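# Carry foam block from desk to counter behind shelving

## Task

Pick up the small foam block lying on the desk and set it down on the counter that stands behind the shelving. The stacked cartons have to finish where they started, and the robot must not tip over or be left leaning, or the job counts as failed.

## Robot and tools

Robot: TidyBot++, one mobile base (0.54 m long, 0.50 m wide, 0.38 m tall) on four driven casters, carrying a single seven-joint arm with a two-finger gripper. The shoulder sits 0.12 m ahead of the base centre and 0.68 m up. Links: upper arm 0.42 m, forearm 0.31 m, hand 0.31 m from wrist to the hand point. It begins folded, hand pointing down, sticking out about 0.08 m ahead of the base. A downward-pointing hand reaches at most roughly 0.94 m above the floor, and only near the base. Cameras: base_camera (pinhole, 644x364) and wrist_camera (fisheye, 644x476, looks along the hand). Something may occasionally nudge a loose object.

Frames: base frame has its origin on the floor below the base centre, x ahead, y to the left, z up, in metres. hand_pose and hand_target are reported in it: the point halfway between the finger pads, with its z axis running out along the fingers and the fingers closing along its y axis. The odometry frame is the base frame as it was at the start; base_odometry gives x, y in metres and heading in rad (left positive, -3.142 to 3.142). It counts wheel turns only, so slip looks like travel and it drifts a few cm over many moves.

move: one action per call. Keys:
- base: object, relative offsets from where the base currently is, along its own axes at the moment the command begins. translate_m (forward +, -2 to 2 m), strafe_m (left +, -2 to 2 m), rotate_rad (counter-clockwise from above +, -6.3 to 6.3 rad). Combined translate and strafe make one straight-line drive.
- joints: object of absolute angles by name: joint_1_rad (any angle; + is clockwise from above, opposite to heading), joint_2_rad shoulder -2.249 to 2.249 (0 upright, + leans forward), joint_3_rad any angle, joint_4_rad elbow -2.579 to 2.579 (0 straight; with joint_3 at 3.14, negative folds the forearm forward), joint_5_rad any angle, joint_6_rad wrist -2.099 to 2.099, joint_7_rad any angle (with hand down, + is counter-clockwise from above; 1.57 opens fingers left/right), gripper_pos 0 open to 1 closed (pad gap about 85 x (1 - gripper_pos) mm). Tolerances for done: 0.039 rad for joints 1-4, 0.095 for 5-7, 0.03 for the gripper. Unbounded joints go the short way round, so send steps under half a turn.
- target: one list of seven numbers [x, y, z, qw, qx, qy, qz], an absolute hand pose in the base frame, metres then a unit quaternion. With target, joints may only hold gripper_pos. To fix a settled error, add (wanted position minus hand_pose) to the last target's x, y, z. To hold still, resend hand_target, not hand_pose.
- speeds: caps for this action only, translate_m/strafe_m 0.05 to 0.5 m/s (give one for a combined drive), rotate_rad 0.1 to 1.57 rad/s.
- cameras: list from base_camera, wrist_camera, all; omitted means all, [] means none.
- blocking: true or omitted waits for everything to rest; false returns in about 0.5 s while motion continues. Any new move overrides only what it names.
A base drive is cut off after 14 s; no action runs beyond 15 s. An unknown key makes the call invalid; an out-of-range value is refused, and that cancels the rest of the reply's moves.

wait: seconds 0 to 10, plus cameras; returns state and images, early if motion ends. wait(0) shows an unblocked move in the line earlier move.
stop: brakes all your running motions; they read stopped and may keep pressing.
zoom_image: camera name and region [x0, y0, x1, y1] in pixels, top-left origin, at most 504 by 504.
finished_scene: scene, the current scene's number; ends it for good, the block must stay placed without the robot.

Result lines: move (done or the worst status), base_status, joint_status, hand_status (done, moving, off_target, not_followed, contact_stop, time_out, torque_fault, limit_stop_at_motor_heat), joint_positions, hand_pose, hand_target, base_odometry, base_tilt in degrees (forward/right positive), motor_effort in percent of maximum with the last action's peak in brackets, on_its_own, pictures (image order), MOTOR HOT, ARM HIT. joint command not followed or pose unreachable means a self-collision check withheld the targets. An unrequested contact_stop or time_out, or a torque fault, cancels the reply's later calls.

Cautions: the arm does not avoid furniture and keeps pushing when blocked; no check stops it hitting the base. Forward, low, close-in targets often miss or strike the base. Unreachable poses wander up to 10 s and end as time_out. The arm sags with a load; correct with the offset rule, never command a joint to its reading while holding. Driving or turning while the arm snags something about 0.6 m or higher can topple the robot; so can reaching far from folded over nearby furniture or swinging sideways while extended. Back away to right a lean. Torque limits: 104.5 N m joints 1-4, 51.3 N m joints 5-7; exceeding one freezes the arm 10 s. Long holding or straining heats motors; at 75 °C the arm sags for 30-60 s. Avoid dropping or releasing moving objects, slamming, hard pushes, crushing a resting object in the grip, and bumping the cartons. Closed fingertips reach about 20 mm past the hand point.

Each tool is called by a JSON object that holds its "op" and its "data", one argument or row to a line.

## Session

{"op": "move", "data": {
  "joints": {"joint_1_rad": 0.0, "joint_6_rad": 0.5}
}}

{"op": "move", "data": {
  "joints": {"joint_1_rad": -1.1},
  "cameras": ["wrist_camera"]
}}

{"op": "move", "data": {
  "joints": {"joint_1_rad": -2.2},
  "cameras": ["wrist_camera"]
}}

{"op": "move", "data": {
  "joints": {"joint_1_rad": -3.3},
  "cameras": ["wrist_camera"]
}}

{"op": "move", "data": {
  "joints": {"joint_1_rad": -4.4},
  "cameras": ["wrist_camera"]
}}

{"op": "move", "data": {
  "joints": {"joint_1_rad": -5.3},
  "cameras": ["wrist_camera"]
}}

Scene clock: 2.03 s.
move: done
base_odometry: x=+0.000 y=+0.000 heading=+0.000
base_tilt: forward=-0.3 right=+0.2
base_status: not commanded
joint_positions: joint_1_rad=-0.021 joint_2_rad=-0.379 joint_3_rad=+3.140 joint_4_rad=-2.526 joint_5_rad=-0.006 joint_6_rad=+0.462 joint_7_rad=+1.554 gripper_pos=+0.000
joint_status: all done
motor_effort: joint_1_rad=+1(2) joint_2_rad=-6(7) joint_3_rad=+1(2) joint_4_rad=+19(19) joint_5_rad=+0(1) joint_6_rad=+9(9) joint_7_rad=-1(1)
hand_pose: x=+0.5361 y=+0.0102 z=+0.8659 quat_wxyz=(-0.014, +0.746, +0.000, +0.665) (m; base frame)
hand_target: x=+0.5374 y=+0.0014 z=+0.8776 quat_wxyz=(-0.007, +0.734, -0.008, +0.679) (m; base frame)
hand_status: not commanded
pictures: base_camera, wrist_camera

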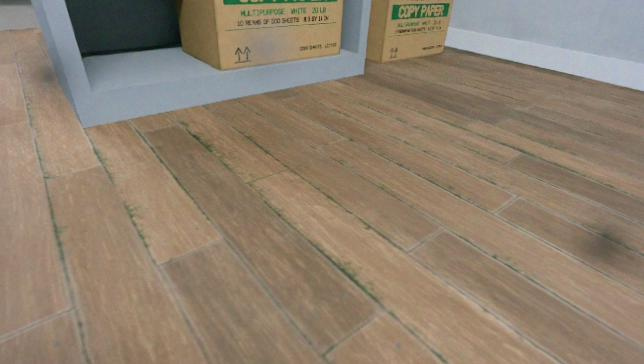

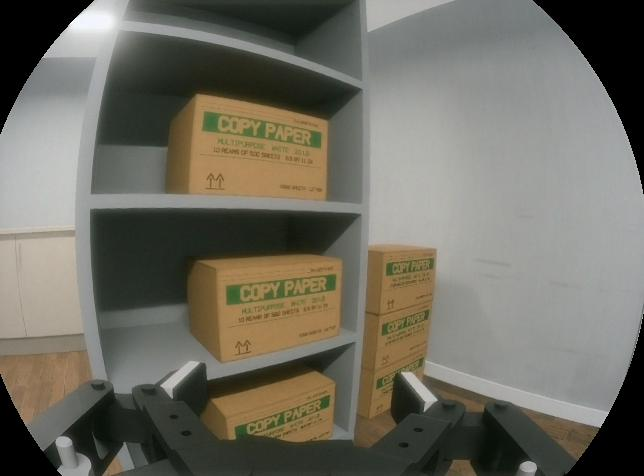

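Scene clock: 4.43 s.
move: done
base_odometry: x=+0.000 y=+0.000 heading=+0.000
base_tilt: forward=-0.3 right=+0.3
base_status: not commanded
joint_positions: joint_1_rad=-1.075 joint_2_rad=-0.379 joint_3_rad=+3.140 joint_4_rad=-2.526 joint_5_rad=-0.006 joint_6_rad=+0.462 joint_7_rad=+1.554 gripper_pos=+0.000
joint_status: all done
motor_effort: joint_1_rad=+2(3) joint_2_rad=-6(7) joint_3_rad=+1(2) joint_4_rad=+19(19) joint_5_rad=+0(1) joint_6_rad=+9(9) joint_7_rad=-1(1)
hand_pose: x=+0.3163 y=+0.3676 z=+0.8660 quat_wxyz=(-0.346, +0.645, +0.375, +0.568) (m; base frame)
hand_target: x=+0.3075 y=+0.3735 z=+0.8776 quat_wxyz=(-0.361, +0.630, +0.377, +0.576) (m; base frame)
hand_status: not commanded
pictures: wrist_camera

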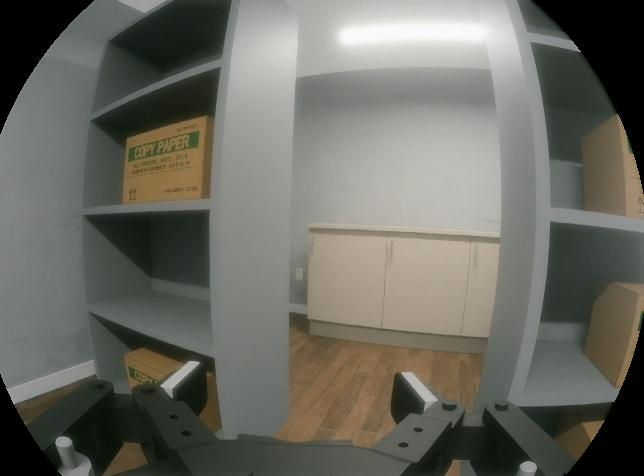

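Scene clock: 6.83 s.
move: done
base_odometry: x=+0.000 y=+0.000 heading=+0.000
base_tilt: forward=-0.3 right=+0.1
base_status: not commanded
joint_positions: joint_1_rad=-2.175 joint_2_rad=-0.379 joint_3_rad=+3.140 joint_4_rad=-2.526 joint_5_rad=-0.006 joint_6_rad=+0.462 joint_7_rad=+1.554 gripper_pos=+0.000
joint_status: all done
motor_effort: joint_1_rad=+2(2) joint_2_rad=-6(7) joint_3_rad=+1(2) joint_4_rad=+19(19) joint_5_rad=+0(1) joint_6_rad=+9(9) joint_7_rad=-1(1)
hand_pose: x=-0.1191 y=+0.3426 z=+0.8660 quat_wxyz=(-0.592, +0.354, +0.657, +0.304) (m; base frame)
hand_target: x=-0.1283 y=+0.3374 z=+0.8776 quat_wxyz=(-0.609, +0.340, +0.650, +0.302) (m; base frame)
hand_status: not commanded
pictures: wrist_camera

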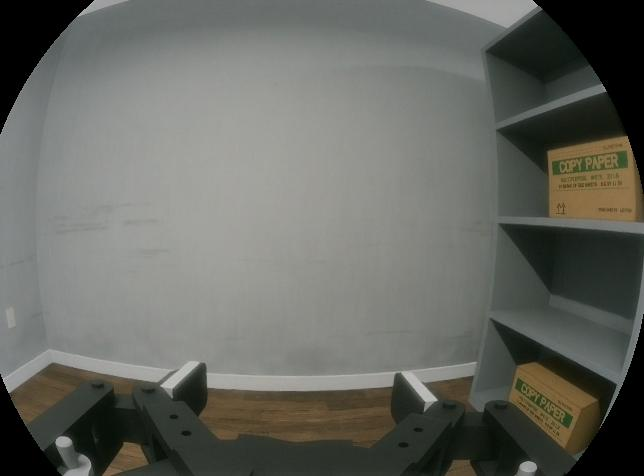

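Scene clock: 9.23 s.
move: done
base_odometry: x=+0.000 y=+0.000 heading=+0.000
base_tilt: forward=-0.3 right=+0.2
base_status: not commanded
joint_positions: joint_1_rad=-3.275 joint_2_rad=-0.379 joint_3_rad=+3.140 joint_4_rad=-2.526 joint_5_rad=-0.006 joint_6_rad=+0.462 joint_7_rad=+1.554 gripper_pos=+0.000
joint_status: all done
motor_effort: joint_1_rad=+1(3) joint_2_rad=-5(7) joint_3_rad=+1(2) joint_4_rad=+19(19) joint_5_rad=+0(1) joint_6_rad=+9(9) joint_7_rad=-1(1)
hand_pose: x=-0.2943 y=-0.0569 z=+0.8660 quat_wxyz=(-0.664, -0.042, +0.745, -0.051) (m; base frame)
hand_target: x=-0.2939 y=-0.0674 z=+0.8776 quat_wxyz=(-0.677, -0.050, +0.732, -0.060) (m; base frame)
hand_status: not commanded
pictures: wrist_camera

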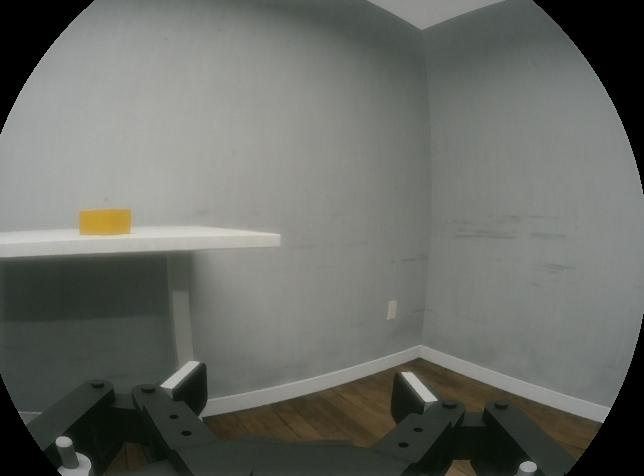

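Scene clock: 11.63 s.
move: done
base_odometry: x=+0.000 y=+0.000 heading=+0.000
base_tilt: forward=-0.3 right=+0.2
base_status: not commanded
joint_positions: joint_1_rad=-4.375 joint_2_rad=-0.379 joint_3_rad=+3.140 joint_4_rad=-2.526 joint_5_rad=-0.006 joint_6_rad=+0.462 joint_7_rad=+1.554 gripper_pos=+0.000
joint_status: all done
motor_effort: joint_1_rad=+1(3) joint_2_rad=-6(7) joint_3_rad=+1(2) joint_4_rad=+19(19) joint_5_rad=+0(1) joint_6_rad=+9(9) joint_7_rad=-1(1)
hand_pose: x=-0.0178 y=-0.3942 z=+0.8660 quat_wxyz=(-0.539, -0.425, +0.613, -0.390) (m; base frame)
hand_target: x=-0.0083 y=-0.3985 z=+0.8776 quat_wxyz=(-0.545, -0.425, +0.598, -0.405) (m; base frame)
hand_status: not commanded
pictures: wrist_camera

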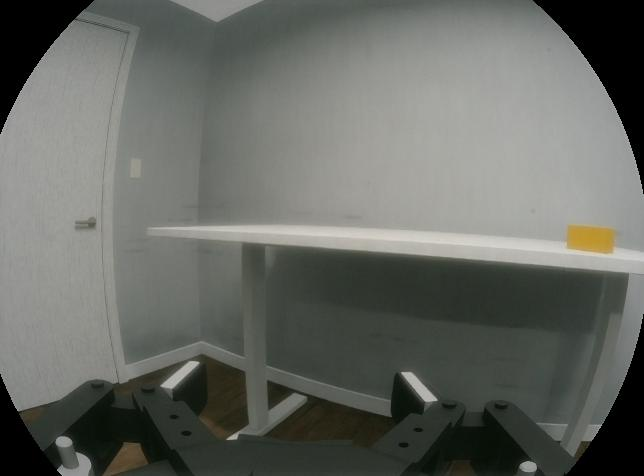

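Scene clock: 13.83 s.
move: done
base_odometry: x=+0.000 y=+0.000 heading=+0.000
base_tilt: forward=-0.3 right=+0.2
base_status: not commanded
joint_positions: joint_1_rad=-5.275 joint_2_rad=-0.379 joint_3_rad=+3.140 joint_4_rad=-2.526 joint_5_rad=-0.006 joint_6_rad=+0.462 joint_7_rad=+1.554 gripper_pos=+0.000
joint_status: all done
motor_effort: joint_1_rad=+2(3) joint_2_rad=-6(7) joint_3_rad=+1(2) joint_4_rad=+19(19) joint_5_rad=+0(1) joint_6_rad=+9(9) joint_7_rad=-1(1)
hand_pose: x=+0.3427 y=-0.3522 z=+0.8661 quat_wxyz=(-0.316, -0.649, +0.368, -0.586) (m; base frame)
hand_target: x=+0.3521 y=-0.3474 z=+0.8776 quat_wxyz=(-0.315, -0.643, +0.353, -0.602) (m; base frame)
hand_status: not commanded
pictures: wrist_camera

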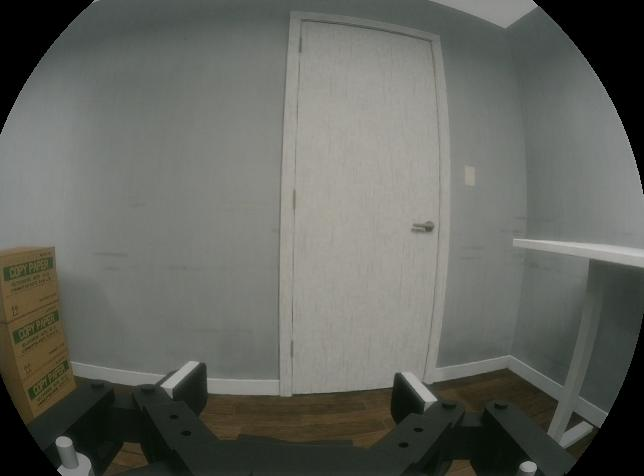

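{"op": "move", "data": {
  "joints": {"joint_1_rad": -3.8},
  "cameras": ["wrist_camera"]
}}

{"op": "zoom_image", "data": {
  "camera": "wrist_camera",
  "region": [280, 160, 480, 300]
}}

Scene clock: 54.07 s.
move: done
base_odometry: x=+0.000 y=+0.000 heading=+0.000
base_tilt: forward=-0.3 right=+0.2
base_status: not commanded
joint_positions: joint_1_rad=-3.825 joint_2_rad=-0.379 joint_3_rad=+3.140 joint_4_rad=-2.526 joint_5_rad=-0.006 joint_6_rad=+0.462 joint_7_rad=+1.554 gripper_pos=+0.000
joint_status: all done
motor_effort: joint_1_rad=+1(3) joint_2_rad=-6(7) joint_3_rad=+1(2) joint_4_rad=+19(19) joint_5_rad=+0(1) joint_6_rad=+9(10) joint_7_rad=-1(1)
hand_pose: x=-0.2035 y=-0.2647 z=+0.8661 quat_wxyz=(-0.625, -0.243, +0.706, -0.229) (m; base frame)
hand_target: x=-0.2111 y=-0.2571 z=+0.8776 quat_wxyz=(-0.641, -0.230, +0.697, -0.226) (m; base frame)
hand_status: not commanded
pictures: wrist_camera

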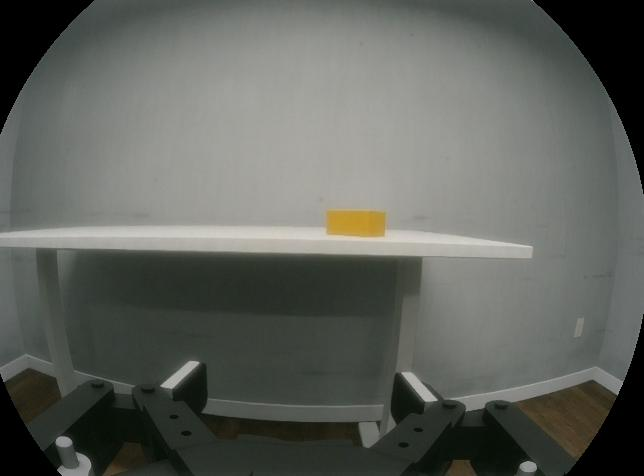

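Scaled by 2.520.

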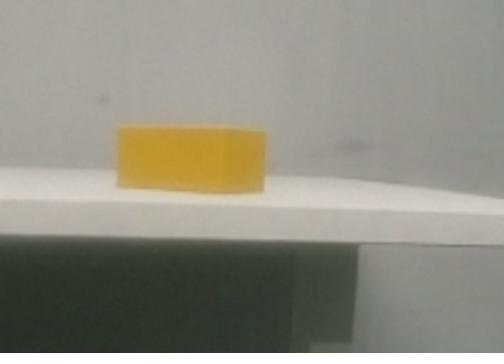

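{"op": "move", "data": {
  "base": {"rotate_rad": -2.413},
  "joints": {"joint_1_rad": 0.0, "joint_2_rad": 0.0, "joint_4_rad": -1.2, "joint_6_rad": -0.9}
}}

{"op": "zoom_image", "data": {
  "camera": "wrist_camera",
  "region": [230, 270, 430, 410]
}}

Scene clock: 108.70 s.
move: done
base_odometry: x=+0.000 y=+0.000 heading=-2.412
base_tilt: forward=-0.3 right=+0.2
base_status: done
joint_positions: joint_1_rad=-6.260 joint_2_rad=-0.016 joint_3_rad=+3.140 joint_4_rad=-1.218 joint_5_rad=-0.006 joint_6_rad=-0.848 joint_7_rad=+1.554 gripper_pos=+0.000
joint_status: all done
motor_effort: joint_1_rad=+2(3) joint_2_rad=-19(20) joint_3_rad=+0(2) joint_4_rad=+20(22) joint_5_rad=+0(1) joint_6_rad=+8(10) joint_7_rad=-1(1)
hand_pose: x=+0.6817 y=-0.0094 z=+1.0723 quat_wxyz=(+0.002, -0.855, +0.017, -0.519) (m; base frame)
hand_target: x=+0.6807 y=+0.0039 z=+1.0594 quat_wxyz=(+0.008, -0.867, +0.007, -0.498) (m; base frame)
hand_status: not commanded
pictures: base_camera, wrist_camera

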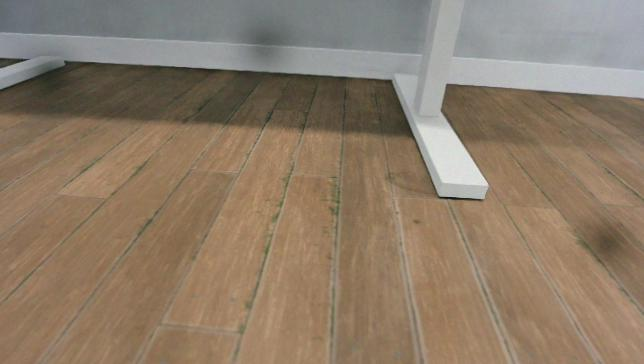

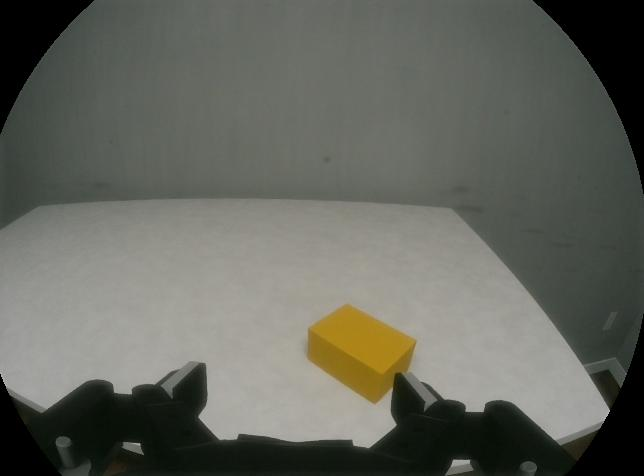

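Scaled by 2.520.

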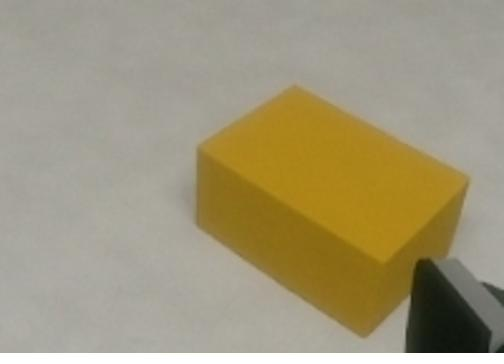

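{"op": "move", "data": {
  "base": {"translate_m": 0.3965, "strafe_m": -0.066},
  "speeds": {"translate_m": 0.25},
  "cameras": ["base_camera"]
}}

{"op": "move", "data": {
  "joints": {"joint_1_rad": 0.0, "joint_2_rad": 0.05, "joint_4_rad": -0.81, "joint_6_rad": -2.03, "joint_7_rad": 2.387},
  "cameras": ["wrist_camera"]
}}

Scene clock: 191.40 s.
move: done
base_odometry: x=-0.340 y=-0.215 heading=-2.413
base_tilt: forward=-0.3 right=+0.2
base_status: done
joint_positions: joint_1_rad=-6.261 joint_2_rad=+0.000 joint_3_rad=+3.140 joint_4_rad=-1.216 joint_5_rad=-0.006 joint_6_rad=-0.853 joint_7_rad=+1.554 gripper_pos=+0.000
joint_status: not commanded
motor_effort: joint_1_rad=+1(3) joint_2_rad=-21(24) joint_3_rad=+1(2) joint_4_rad=+20(21) joint_5_rad=+0(1) joint_6_rad=+8(8) joint_7_rad=-1(1)
hand_pose: x=+0.6870 y=-0.0089 z=+1.0633 quat_wxyz=(+0.002, -0.859, +0.016, -0.511) (m; base frame)
hand_target: x=+0.6807 y=+0.0039 z=+1.0594 quat_wxyz=(+0.008, -0.867, +0.007, -0.498) (m; base frame)
hand_status: not commanded
pictures: base_camera

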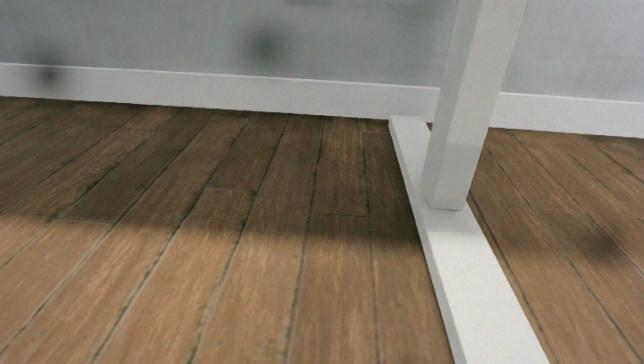

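Scene clock: 193.50 s.
move: done
base_odometry: x=-0.340 y=-0.215 heading=-2.413
base_tilt: forward=-0.3 right=+0.3
base_status: not commanded
joint_positions: joint_1_rad=-6.261 joint_2_rad=+0.037 joint_3_rad=+3.140 joint_4_rad=-0.826 joint_5_rad=-0.006 joint_6_rad=-1.981 joint_7_rad=+2.345 gripper_pos=+0.000
joint_status: all done
motor_effort: joint_1_rad=+1(3) joint_2_rad=-15(22) joint_3_rad=+0(1) joint_4_rad=+14(21) joint_5_rad=+0(1) joint_6_rad=+3(9) joint_7_rad=-1(2)
hand_pose: x=+0.4643 y=-0.0040 z=+1.0090 quat_wxyz=(-0.055, -0.919, -0.365, -0.137) (m; base frame)
hand_target: x=+0.4557 y=+0.0037 z=+1.0057 quat_wxyz=(-0.047, -0.910, -0.396, -0.116) (m; base frame)
hand_status: not commanded
pictures: wrist_camera

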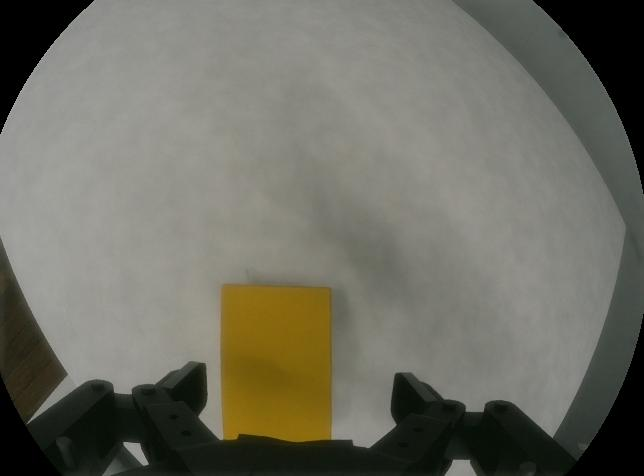

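{"op": "move", "data": {
  "joints": {"joint_2_rad": 0.134, "joint_4_rad": -0.873, "joint_6_rad": -2.095, "joint_7_rad": 2.439},
  "cameras": ["wrist_camera"]
}}

{"op": "zoom_image", "data": {
  "camera": "wrist_camera",
  "region": [150, 220, 450, 476]
}}

Scene clock: 256.73 s.
move: done
base_odometry: x=-0.340 y=-0.215 heading=-2.413
base_tilt: forward=-0.4 right=+0.1
base_status: not commanded
joint_positions: joint_1_rad=-6.261 joint_2_rad=+0.135 joint_3_rad=+3.140 joint_4_rad=-0.863 joint_5_rad=-0.006 joint_6_rad=-2.053 joint_7_rad=+2.398 gripper_pos=+0.000
joint_status: all done
motor_effort: joint_1_rad=+2(2) joint_2_rad=-19(23) joint_3_rad=+0(1) joint_4_rad=+14(16) joint_5_rad=+0(1) joint_6_rad=+1(4) joint_7_rad=-1(1)
hand_pose: x=+0.4680 y=-0.0042 z=+0.9592 quat_wxyz=(-0.016, -0.918, -0.394, -0.043) (m; base frame)
hand_target: x=+0.4532 y=+0.0035 z=+0.9557 quat_wxyz=(-0.006, -0.906, -0.423, -0.019) (m; base frame)
hand_status: not commanded
pictures: wrist_camera

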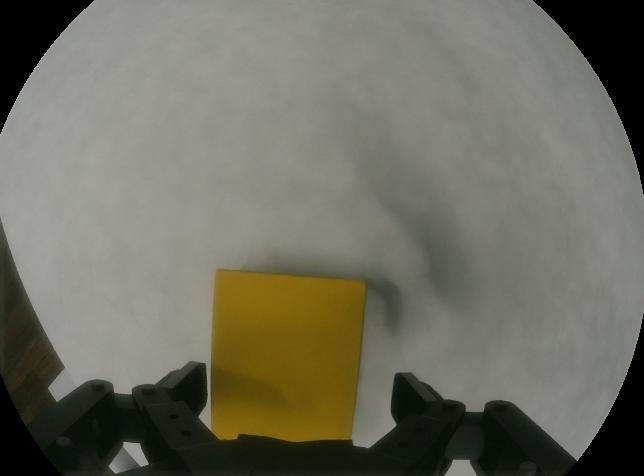

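Scaled by 1.680.

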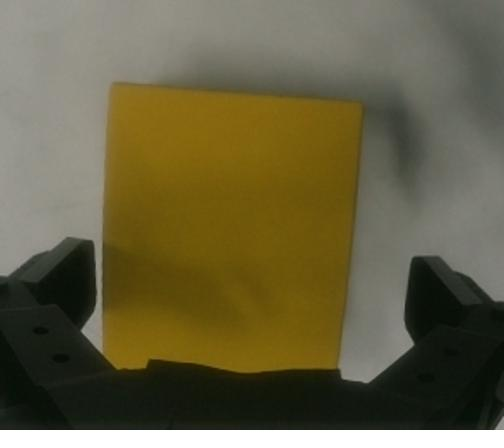

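{"op": "move", "data": {
  "joints": {"joint_2_rad": 0.058, "joint_4_rad": -1.094, "joint_6_rad": -1.86},
  "cameras": ["wrist_camera"]
}}

{"op": "zoom_image", "data": {
  "camera": "wrist_camera",
  "region": [150, 220, 450, 476]
}}

Scene clock: 302.60 s.
move: done
base_odometry: x=-0.340 y=-0.215 heading=-2.413
base_tilt: forward=-0.3 right=+0.2
base_status: not commanded
joint_positions: joint_1_rad=-6.261 joint_2_rad=+0.069 joint_3_rad=+3.140 joint_4_rad=-1.077 joint_5_rad=-0.006 joint_6_rad=-1.905 joint_7_rad=+2.399 gripper_pos=+0.000
joint_status: all done
motor_effort: joint_1_rad=+1(2) joint_2_rad=-18(21) joint_3_rad=+1(1) joint_4_rad=+15(16) joint_5_rad=+0(0) joint_6_rad=+1(2) joint_7_rad=-1(1)
hand_pose: x=+0.4628 y=-0.0040 z=+0.9212 quat_wxyz=(-0.016, -0.918, -0.393, -0.043) (m; base frame)
hand_target: x=+0.4708 y=+0.0038 z=+0.9210 quat_wxyz=(-0.025, -0.904, -0.422, -0.060) (m; base frame)
hand_status: not commanded
pictures: wrist_camera

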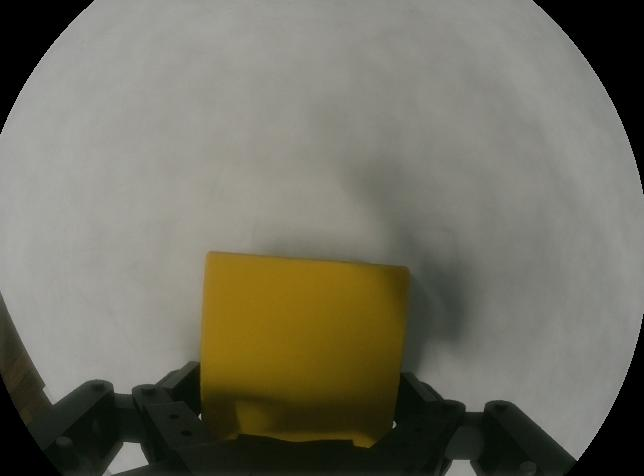

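Scaled by 1.680.

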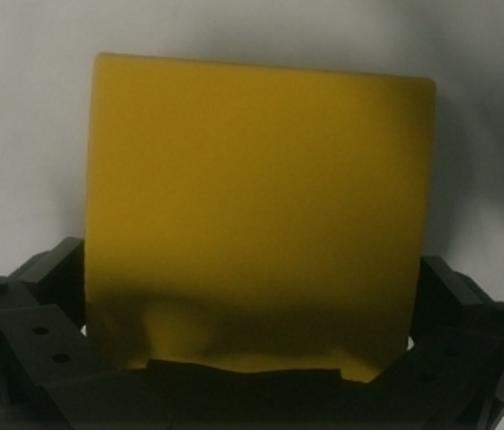

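{"op": "move", "data": {
  "joints": {"gripper_pos": 0.33},
  "cameras": ["wrist_camera"]
}}

{"op": "zoom_image", "data": {
  "camera": "wrist_camera",
  "region": [150, 220, 450, 476]
}}

Scene clock: 312.43 s.
move: done
base_odometry: x=-0.340 y=-0.215 heading=-2.413
base_tilt: forward=-0.2 right=+0.2
base_status: not commanded
joint_positions: joint_1_rad=-6.261 joint_2_rad=+0.058 joint_3_rad=+3.140 joint_4_rad=-1.081 joint_5_rad=-0.006 joint_6_rad=-1.897 joint_7_rad=+2.399 gripper_pos=+0.307
joint_status: all done
motor_effort: joint_1_rad=+1(2) joint_2_rad=-17(19) joint_3_rad=+1(1) joint_4_rad=+14(15) joint_5_rad=+0(1) joint_6_rad=+0(3) joint_7_rad=+0(1)
hand_pose: x=+0.4616 y=-0.0039 z=+0.9239 quat_wxyz=(-0.019, -0.918, -0.393, -0.049) (m; base frame)
hand_target: x=+0.4708 y=+0.0038 z=+0.9210 quat_wxyz=(-0.025, -0.904, -0.422, -0.060) (m; base frame)
hand_status: not commanded
pictures: wrist_camera

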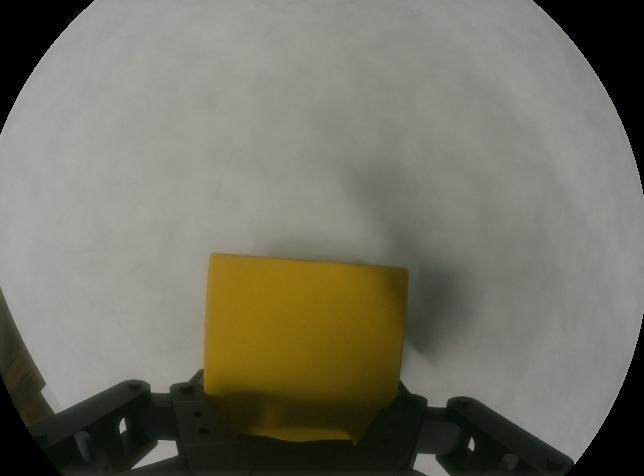

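Scaled by 1.680.

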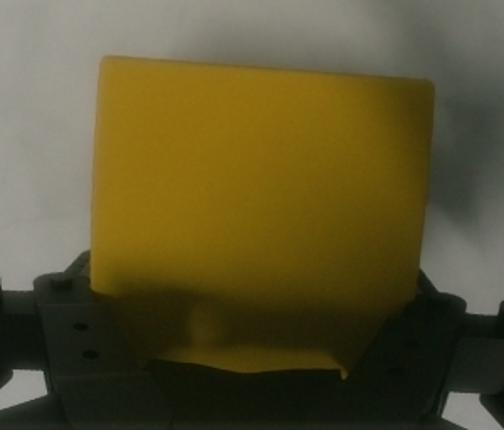

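{"op": "move", "data": {
  "joints": {"gripper_pos": 0.38},
  "cameras": []
}}

{"op": "move", "data": {
  "joints": {"joint_2_rad": 0.03, "joint_4_rad": -0.85, "joint_6_rad": -1.95},
  "cameras": ["wrist_camera"]
}}

Scene clock: 319.53 s.
move: off_target
base_odometry: x=-0.340 y=-0.215 heading=-2.413
base_tilt: forward=-0.3 right=+0.3
base_status: not commanded
joint_positions: joint_1_rad=-6.261 joint_2_rad=+0.058 joint_3_rad=+3.140 joint_4_rad=-1.081 joint_5_rad=-0.006 joint_6_rad=-1.897 joint_7_rad=+2.399 gripper_pos=+0.309
joint_status: gripper_pos off_target (ended at +0.309, target +0.380)
motor_effort: joint_1_rad=+1(2) joint_2_rad=-18(18) joint_3_rad=+1(1) joint_4_rad=+14(14) joint_5_rad=+0(1) joint_6_rad=+0(1) joint_7_rad=-1(1)
hand_pose: x=+0.4616 y=-0.0039 z=+0.9239 quat_wxyz=(-0.019, -0.918, -0.393, -0.049) (m; base frame)
hand_target: x=+0.4708 y=+0.0038 z=+0.9210 quat_wxyz=(-0.025, -0.904, -0.422, -0.060) (m; base frame)
hand_status: not commanded
pictures: none
No camera images: "cameras" was empty.

Scene clock: 320.80 s.
move: done
base_odometry: x=-0.340 y=-0.215 heading=-2.413
base_tilt: forward=-0.3 right=+0.3
base_status: not commanded
joint_positions: joint_1_rad=-6.261 joint_2_rad=+0.033 joint_3_rad=+3.140 joint_4_rad=-0.866 joint_5_rad=-0.006 joint_6_rad=-1.911 joint_7_rad=+2.399 gripper_pos=+0.309
joint_status: all done
motor_effort: joint_1_rad=+1(2) joint_2_rad=-16(20) joint_3_rad=+0(1) joint_4_rad=+15(16) joint_5_rad=+0(1) joint_6_rad=+3(4) joint_7_rad=-1(1)
hand_pose: x=+0.4801 y=-0.0043 z=+1.0038 quat_wxyz=(-0.066, -0.906, -0.389, -0.152) (m; base frame)
hand_target: x=+0.4693 y=+0.0038 z=+1.0064 quat_wxyz=(-0.063, -0.895, -0.418, -0.142) (m; base frame)
hand_status: not commanded
pictures: wrist_camera

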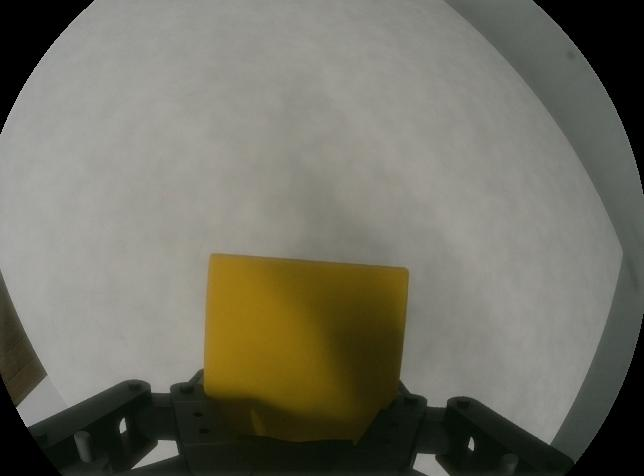

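{"op": "move", "data": {
  "base": {"translate_m": -0.35},
  "speeds": {"translate_m": 0.3},
  "cameras": []
}}

{"op": "move", "data": {
  "base": {"rotate_rad": 3.1416},
  "joints": {"joint_2_rad": -0.2, "joint_4_rad": -2.2, "joint_6_rad": -1.14, "joint_7_rad": 1.54},
  "cameras": []
}}

{"op": "move", "data": {
  "base": {"translate_m": 0.36, "strafe_m": 0.107},
  "cameras": ["base_camera", "wrist_camera"]
}}

Scene clock: 353.70 s.
move: done
base_odometry: x=-0.079 y=+0.018 heading=-2.413
base_tilt: forward=-0.3 right=+0.3
base_status: done
joint_positions: joint_1_rad=-6.262 joint_2_rad=+0.027 joint_3_rad=+3.140 joint_4_rad=-0.864 joint_5_rad=-0.006 joint_6_rad=-1.913 joint_7_rad=+2.399 gripper_pos=+0.309
joint_status: not commanded
motor_effort: joint_1_rad=+2(2) joint_2_rad=-16(21) joint_3_rad=+0(1) joint_4_rad=+15(15) joint_5_rad=+0(1) joint_6_rad=+3(4) joint_7_rad=-1(1)
hand_pose: x=+0.4778 y=-0.0039 z=+1.0064 quat_wxyz=(-0.067, -0.906, -0.389, -0.154) (m; base frame)
hand_target: x=+0.4693 y=+0.0038 z=+1.0064 quat_wxyz=(-0.063, -0.895, -0.418, -0.142) (m; base frame)
hand_status: not commanded
pictures: none
No camera images: "cameras" was empty.

Scene clock: 357.00 s.
move: done
base_odometry: x=-0.079 y=+0.018 heading=+0.728
base_tilt: forward=-0.4 right=+0.3
base_status: done
joint_positions: joint_1_rad=-6.264 joint_2_rad=-0.187 joint_3_rad=+3.140 joint_4_rad=-2.182 joint_5_rad=-0.006 joint_6_rad=-1.185 joint_7_rad=+1.581 gripper_pos=+0.309
joint_status: all done
motor_effort: joint_1_rad=+2(3) joint_2_rad=-8(20) joint_3_rad=+1(2) joint_4_rad=+15(17) joint_5_rad=+0(1) joint_6_rad=+0(4) joint_7_rad=-1(2)
hand_pose: x=+0.3153 y=-0.0003 z=+0.6547 quat_wxyz=(+0.003, -1.000, +0.005, +0.019) (m; base frame)
hand_target: x=+0.3217 y=+0.0034 z=+0.6521 quat_wxyz=(+0.003, -1.000, +0.016, -0.001) (m; base frame)
hand_status: not commanded
pictures: none
No camera images: "cameras" was empty.

Scene clock: 358.97 s.
move: done
base_odometry: x=+0.119 y=+0.338 heading=+0.728
base_tilt: forward=-0.4 right=+0.2
base_status: done
joint_positions: joint_1_rad=-6.264 joint_2_rad=-0.194 joint_3_rad=+3.140 joint_4_rad=-2.187 joint_5_rad=-0.006 joint_6_rad=-1.177 joint_7_rad=+1.581 gripper_pos=+0.309
joint_status: not commanded
motor_effort: joint_1_rad=+2(2) joint_2_rad=-9(12) joint_3_rad=+1(1) joint_4_rad=+15(16) joint_5_rad=+0(1) joint_6_rad=+0(1) joint_7_rad=-1(1)
hand_pose: x=+0.3158 y=-0.0004 z=+0.6546 quat_wxyz=(+0.003, -1.000, +0.005, +0.014) (m; base frame)
hand_target: x=+0.3217 y=+0.0034 z=+0.6521 quat_wxyz=(+0.003, -1.000, +0.016, -0.001) (m; base frame)
hand_status: not commanded
pictures: base_camera, wrist_camera

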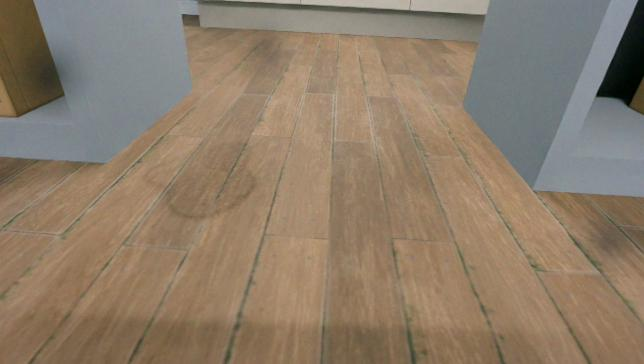

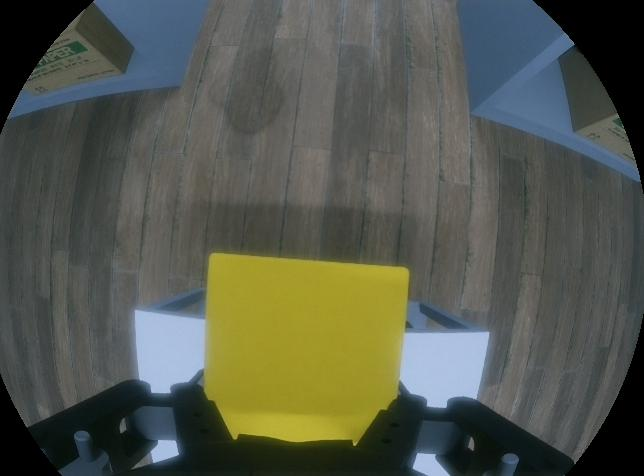

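{"op": "move", "data": {
  "base": {"translate_m": 1.53, "strafe_m": -0.038, "rotate_rad": -0.047},
  "speeds": {"translate_m": 0.4},
  "cameras": ["base_camera", "wrist_camera"]
}}

Scene clock: 386.77 s.
move: done
base_odometry: x=+1.286 y=+1.328 heading=+0.681
base_tilt: forward=-0.3 right=+0.1
base_status: done
joint_positions: joint_1_rad=-6.264 joint_2_rad=-0.198 joint_3_rad=+3.140 joint_4_rad=-2.190 joint_5_rad=-0.006 joint_6_rad=-1.175 joint_7_rad=+1.580 gripper_pos=+0.309
joint_status: not commanded
motor_effort: joint_1_rad=+1(2) joint_2_rad=-9(11) joint_3_rad=+1(2) joint_4_rad=+15(16) joint_5_rad=+0(1) joint_6_rad=+0(1) joint_7_rad=-1(1)
hand_pose: x=+0.3153 y=-0.0004 z=+0.6546 quat_wxyz=(+0.003, -1.000, +0.005, +0.013) (m; base frame)
hand_target: x=+0.3217 y=+0.0034 z=+0.6521 quat_wxyz=(+0.003, -1.000, +0.016, -0.001) (m; base frame)
hand_status: not commanded
pictures: base_camera, wrist_camera

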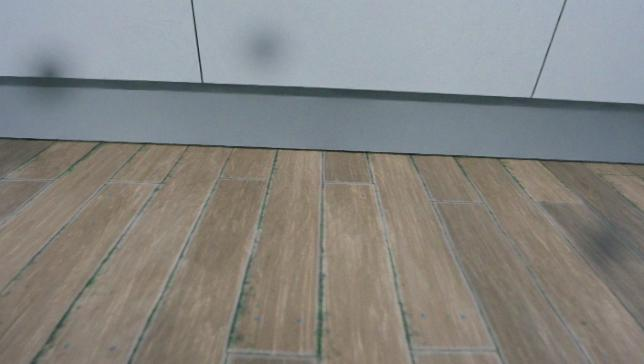

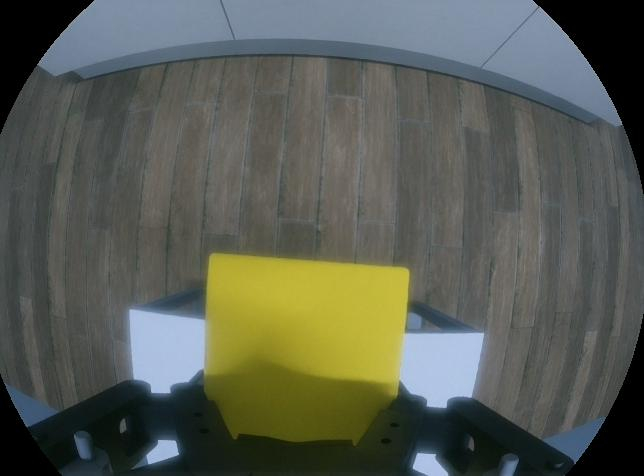

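{"op": "move", "data": {
  "joints": {"joint_2_rad": 0.03, "joint_4_rad": -0.85, "joint_6_rad": -1.95, "joint_7_rad": 2.44},
  "cameras": ["wrist_camera"]
}}

{"op": "move", "data": {
  "base": {"translate_m": 0.486, "rotate_rad": 0.005},
  "speeds": {"translate_m": 0.25},
  "cameras": ["base_camera"]
}}

{"op": "move", "data": {
  "joints": {"joint_2_rad": 0.082, "joint_4_rad": -1.041, "joint_6_rad": -1.98},
  "cameras": ["wrist_camera"]
}}

Scene clock: 413.87 s.
move: done
base_odometry: x=+1.286 y=+1.328 heading=+0.681
base_tilt: forward=-0.2 right=+0.3
base_status: not commanded
joint_positions: joint_1_rad=-6.264 joint_2_rad=+0.016 joint_3_rad=+3.140 joint_4_rad=-0.868 joint_5_rad=-0.006 joint_6_rad=-1.902 joint_7_rad=+2.396 gripper_pos=+0.309
joint_status: all done
motor_effort: joint_1_rad=+1(2) joint_2_rad=-16(16) joint_3_rad=+1(1) joint_4_rad=+15(19) joint_5_rad=+0(1) joint_6_rad=+3(4) joint_7_rad=-1(2)
hand_pose: x=+0.4769 y=-0.0031 z=+1.0100 quat_wxyz=(-0.070, -0.904, -0.388, -0.162) (m; base frame)
hand_target: x=+0.4693 y=+0.0038 z=+1.0064 quat_wxyz=(-0.063, -0.895, -0.418, -0.142) (m; base frame)
hand_status: not commanded
pictures: wrist_camera

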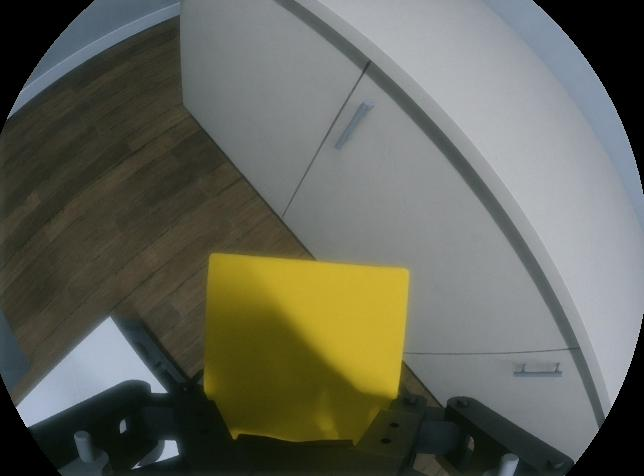

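Scene clock: 416.73 s.
move: done
base_odometry: x=+1.664 y=+1.634 heading=+0.687
base_tilt: forward=-0.3 right=+0.3
base_status: done
joint_positions: joint_1_rad=-6.264 joint_2_rad=+0.032 joint_3_rad=+3.140 joint_4_rad=-0.866 joint_5_rad=-0.006 joint_6_rad=-1.909 joint_7_rad=+2.399 gripper_pos=+0.309
joint_status: not commanded
motor_effort: joint_1_rad=+1(3) joint_2_rad=-17(20) joint_3_rad=+0(2) joint_4_rad=+15(15) joint_5_rad=+0(1) joint_6_rad=+3(4) joint_7_rad=-1(1)
hand_pose: x=+0.4804 y=-0.0032 z=+1.0042 quat_wxyz=(-0.066, -0.905, -0.390, -0.153) (m; base frame)
hand_target: x=+0.4693 y=+0.0038 z=+1.0064 quat_wxyz=(-0.063, -0.895, -0.418, -0.142) (m; base frame)
hand_status: not commanded
pictures: base_camera

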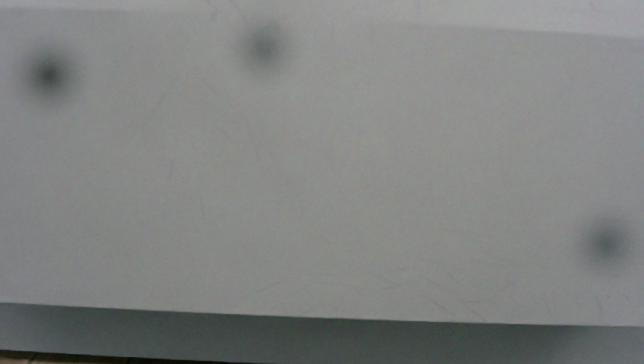

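Scene clock: 417.90 s.
move: done
base_odometry: x=+1.664 y=+1.634 heading=+0.687
base_tilt: forward=-0.3 right=+0.2
base_status: not commanded
joint_positions: joint_1_rad=-6.264 joint_2_rad=+0.080 joint_3_rad=+3.140 joint_4_rad=-1.029 joint_5_rad=-0.006 joint_6_rad=-1.935 joint_7_rad=+2.400 gripper_pos=+0.309
joint_status: all done
motor_effort: joint_1_rad=+2(2) joint_2_rad=-18(21) joint_3_rad=+1(1) joint_4_rad=+15(17) joint_5_rad=+0(0) joint_6_rad=+1(5) joint_7_rad=-1(1)
hand_pose: x=+0.4645 y=-0.0029 z=+0.9314 quat_wxyz=(-0.017, -0.917, -0.395, -0.046) (m; base frame)
hand_target: x=+0.4488 y=+0.0037 z=+0.9262 quat_wxyz=(-0.006, -0.906, -0.423, -0.019) (m; base frame)
hand_status: not commanded
pictures: wrist_camera

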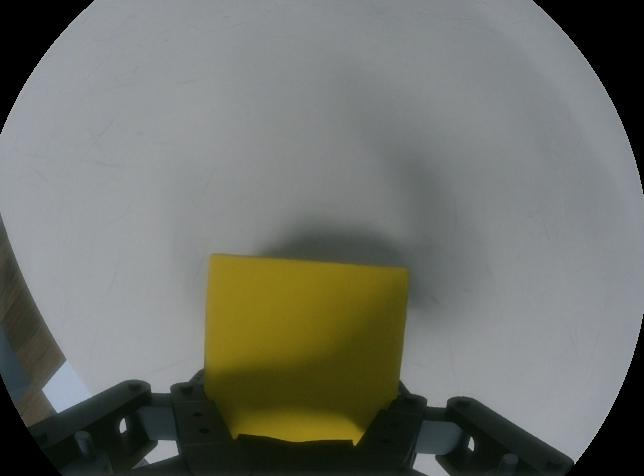

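{"op": "move", "data": {
  "joints": {"joint_2_rad": 0.082, "joint_4_rad": -1.056, "joint_6_rad": -1.96},
  "cameras": []
}}

{"op": "move", "data": {
  "joints": {"joint_2_rad": 0.082, "joint_4_rad": -1.068, "joint_6_rad": -1.94},
  "cameras": []
}}

Scene clock: 423.03 s.
move: done
base_odometry: x=+1.664 y=+1.634 heading=+0.687
base_tilt: forward=-0.3 right=+0.3
base_status: not commanded
joint_positions: joint_1_rad=-6.264 joint_2_rad=+0.080 joint_3_rad=+3.140 joint_4_rad=-1.043 joint_5_rad=-0.006 joint_6_rad=-1.937 joint_7_rad=+2.400 gripper_pos=+0.309
joint_status: all done
motor_effort: joint_1_rad=+2(2) joint_2_rad=-19(20) joint_3_rad=+1(1) joint_4_rad=+15(16) joint_5_rad=+0(0) joint_6_rad=+1(2) joint_7_rad=-1(1)
hand_pose: x=+0.4616 y=-0.0029 z=+0.9270 quat_wxyz=(-0.014, -0.918, -0.395, -0.038) (m; base frame)
hand_target: x=+0.4524 y=+0.0037 z=+0.9220 quat_wxyz=(-0.007, -0.906, -0.423, -0.021) (m; base frame)
hand_status: not commanded
pictures: none
No camera images: "cameras" was empty.

Scene clock: 423.60 s.
move: done
base_odometry: x=+1.664 y=+1.634 heading=+0.687
base_tilt: forward=-0.3 right=+0.3
base_status: not commanded
joint_positions: joint_1_rad=-6.264 joint_2_rad=+0.080 joint_3_rad=+3.140 joint_4_rad=-1.054 joint_5_rad=-0.006 joint_6_rad=-1.935 joint_7_rad=+2.400 gripper_pos=+0.309
joint_status: all done
motor_effort: joint_1_rad=+1(2) joint_2_rad=-20(20) joint_3_rad=+1(1) joint_4_rad=+15(16) joint_5_rad=-1(1) joint_6_rad=+1(2) joint_7_rad=-1(1)
hand_pose: x=+0.4602 y=-0.0029 z=+0.9236 quat_wxyz=(-0.012, -0.918, -0.396, -0.034) (m; base frame)
hand_target: x=+0.4564 y=+0.0037 z=+0.9187 quat_wxyz=(-0.008, -0.906, -0.423, -0.025) (m; base frame)
hand_status: not commanded
pictures: none
No camera images: "cameras" was empty.

{"op": "move", "data": {
  "joints": {"joint_2_rad": 0.082, "joint_4_rad": -1.080, "joint_6_rad": -1.92},
  "cameras": []
}}

{"op": "move", "data": {
  "joints": {"joint_2_rad": 0.082, "joint_4_rad": -1.090, "joint_6_rad": -1.90},
  "cameras": ["wrist_camera"]
}}

Scene clock: 429.40 s.
move: done
base_odometry: x=+1.664 y=+1.634 heading=+0.687
base_tilt: forward=-0.3 right=+0.2
base_status: not commanded
joint_positions: joint_1_rad=-6.264 joint_2_rad=+0.080 joint_3_rad=+3.140 joint_4_rad=-1.065 joint_5_rad=-0.006 joint_6_rad=-1.931 joint_7_rad=+2.400 gripper_pos=+0.309
joint_status: all done
motor_effort: joint_1_rad=+1(2) joint_2_rad=-19(20) joint_3_rad=+1(1) joint_4_rad=+14(16) joint_5_rad=+0(1) joint_6_rad=-1(2) joint_7_rad=-1(1)
hand_pose: x=+0.4594 y=-0.0028 z=+0.9202 quat_wxyz=(-0.011, -0.918, -0.396, -0.031) (m; base frame)
hand_target: x=+0.4604 y=+0.0037 z=+0.9154 quat_wxyz=(-0.010, -0.906, -0.423, -0.028) (m; base frame)
hand_status: not commanded
pictures: none
No camera images: "cameras" was empty.

Scene clock: 429.90 s.
move: done
base_odometry: x=+1.664 y=+1.634 heading=+0.687
base_tilt: forward=-0.3 right=+0.2
base_status: not commanded
joint_positions: joint_1_rad=-6.265 joint_2_rad=+0.077 joint_3_rad=+3.140 joint_4_rad=-1.070 joint_5_rad=-0.006 joint_6_rad=-1.926 joint_7_rad=+2.400 gripper_pos=+0.309
joint_status: all done
motor_effort: joint_1_rad=+1(2) joint_2_rad=-17(19) joint_3_rad=+0(1) joint_4_rad=+14(15) joint_5_rad=-1(1) joint_6_rad=+0(2) joint_7_rad=-1(1)
hand_pose: x=+0.4592 y=-0.0028 z=+0.9200 quat_wxyz=(-0.011, -0.918, -0.396, -0.032) (m; base frame)
hand_target: x=+0.4648 y=+0.0038 z=+0.9127 quat_wxyz=(-0.012, -0.906, -0.423, -0.033) (m; base frame)
hand_status: not commanded
pictures: wrist_camera

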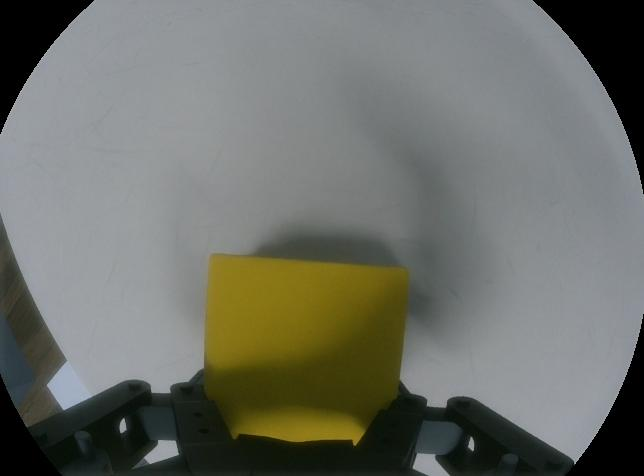

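{"op": "move", "data": {
  "joints": {"gripper_pos": 0.1},
  "cameras": ["wrist_camera"]
}}

Scene clock: 434.03 s.
move: done
base_odometry: x=+1.664 y=+1.634 heading=+0.687
base_tilt: forward=-0.2 right=+0.3
base_status: not commanded
joint_positions: joint_1_rad=-6.265 joint_2_rad=+0.077 joint_3_rad=+3.140 joint_4_rad=-1.075 joint_5_rad=-0.006 joint_6_rad=-1.926 joint_7_rad=+2.400 gripper_pos=+0.100
joint_status: all done
motor_effort: joint_1_rad=+2(2) joint_2_rad=-19(19) joint_3_rad=+0(1) joint_4_rad=+15(15) joint_5_rad=+0(1) joint_6_rad=+0(1) joint_7_rad=+0(1)
hand_pose: x=+0.4583 y=-0.0028 z=+0.9185 quat_wxyz=(-0.010, -0.918, -0.396, -0.030) (m; base frame)
hand_target: x=+0.4648 y=+0.0038 z=+0.9127 quat_wxyz=(-0.012, -0.906, -0.423, -0.033) (m; base frame)
hand_status: not commanded
pictures: wrist_camera

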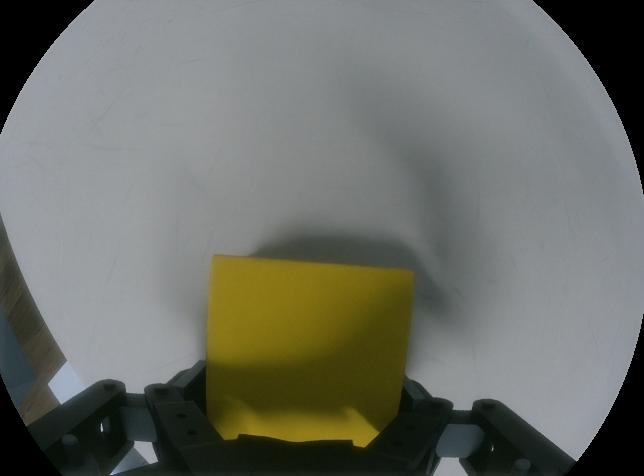

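{"op": "move", "data": {
  "joints": {"joint_2_rad": 0.105, "joint_4_rad": -0.87, "joint_6_rad": -2.07, "gripper_pos": 0.0},
  "cameras": ["wrist_camera"]
}}

{"op": "move", "data": {
  "base": {"translate_m": -0.4},
  "joints": {"joint_4_rad": -0.95, "joint_6_rad": -1.6, "joint_7_rad": 1.57},
  "speeds": {"translate_m": 0.3},
  "cameras": ["wrist_camera"]
}}

Scene clock: 461.40 s.
move: done
base_odometry: x=+1.664 y=+1.634 heading=+0.687
base_tilt: forward=-0.3 right=+0.3
base_status: not commanded
joint_positions: joint_1_rad=-6.265 joint_2_rad=+0.091 joint_3_rad=+3.140 joint_4_rad=-0.886 joint_5_rad=-0.006 joint_6_rad=-2.027 joint_7_rad=+2.400 gripper_pos=+0.000
joint_status: all done
motor_effort: joint_1_rad=+1(2) joint_2_rad=-18(20) joint_3_rad=+1(1) joint_4_rad=+14(16) joint_5_rad=+0(1) joint_6_rad=+1(2) joint_7_rad=-1(1)
hand_pose: x=+0.4605 y=-0.0029 z=+0.9685 quat_wxyz=(-0.026, -0.916, -0.395, -0.064) (m; base frame)
hand_target: x=+0.4533 y=+0.0036 z=+0.9668 quat_wxyz=(-0.018, -0.905, -0.423, -0.045) (m; base frame)
hand_status: not commanded
pictures: wrist_camera

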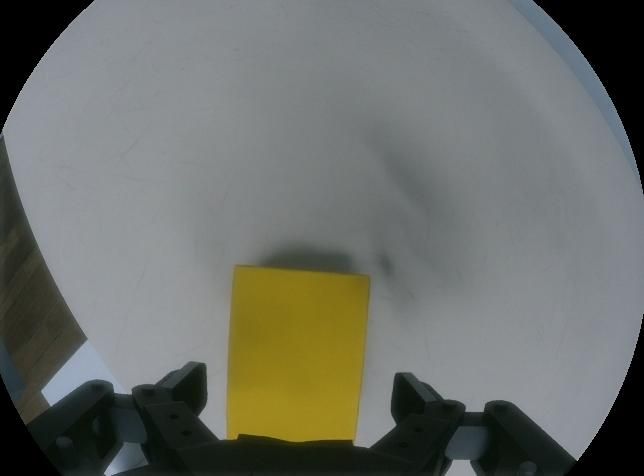

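Scene clock: 463.73 s.
move: done
base_odometry: x=+1.355 y=+1.380 heading=+0.687
base_tilt: forward=-0.3 right=+0.3
base_status: done
joint_positions: joint_1_rad=-6.266 joint_2_rad=+0.098 joint_3_rad=+3.140 joint_4_rad=-0.933 joint_5_rad=-0.006 joint_6_rad=-1.638 joint_7_rad=+1.606 gripper_pos=+0.000
joint_status: all done
motor_effort: joint_1_rad=+1(4) joint_2_rad=-21(23) joint_3_rad=+1(2) joint_4_rad=+17(17) joint_5_rad=+0(1) joint_6_rad=+4(5) joint_7_rad=-1(2)
hand_pose: x=+0.5716 y=-0.0038 z=+0.9847 quat_wxyz=(-0.003, -0.972, -0.011, -0.234) (m; base frame)
hand_target: x=+0.5821 y=+0.0041 z=+0.9802 quat_wxyz=(+0.003, -0.971, -0.001, -0.241) (m; base frame)
hand_status: not commanded
pictures: wrist_camera

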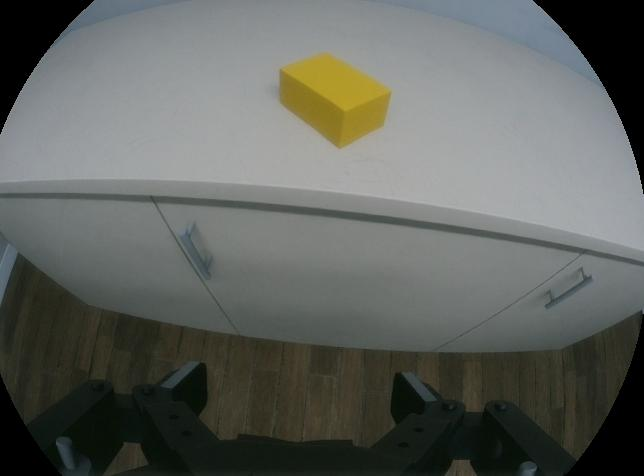

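{"op": "finished_scene", "data": {
  "scene": 2
}}

The scene is finished: the task was done.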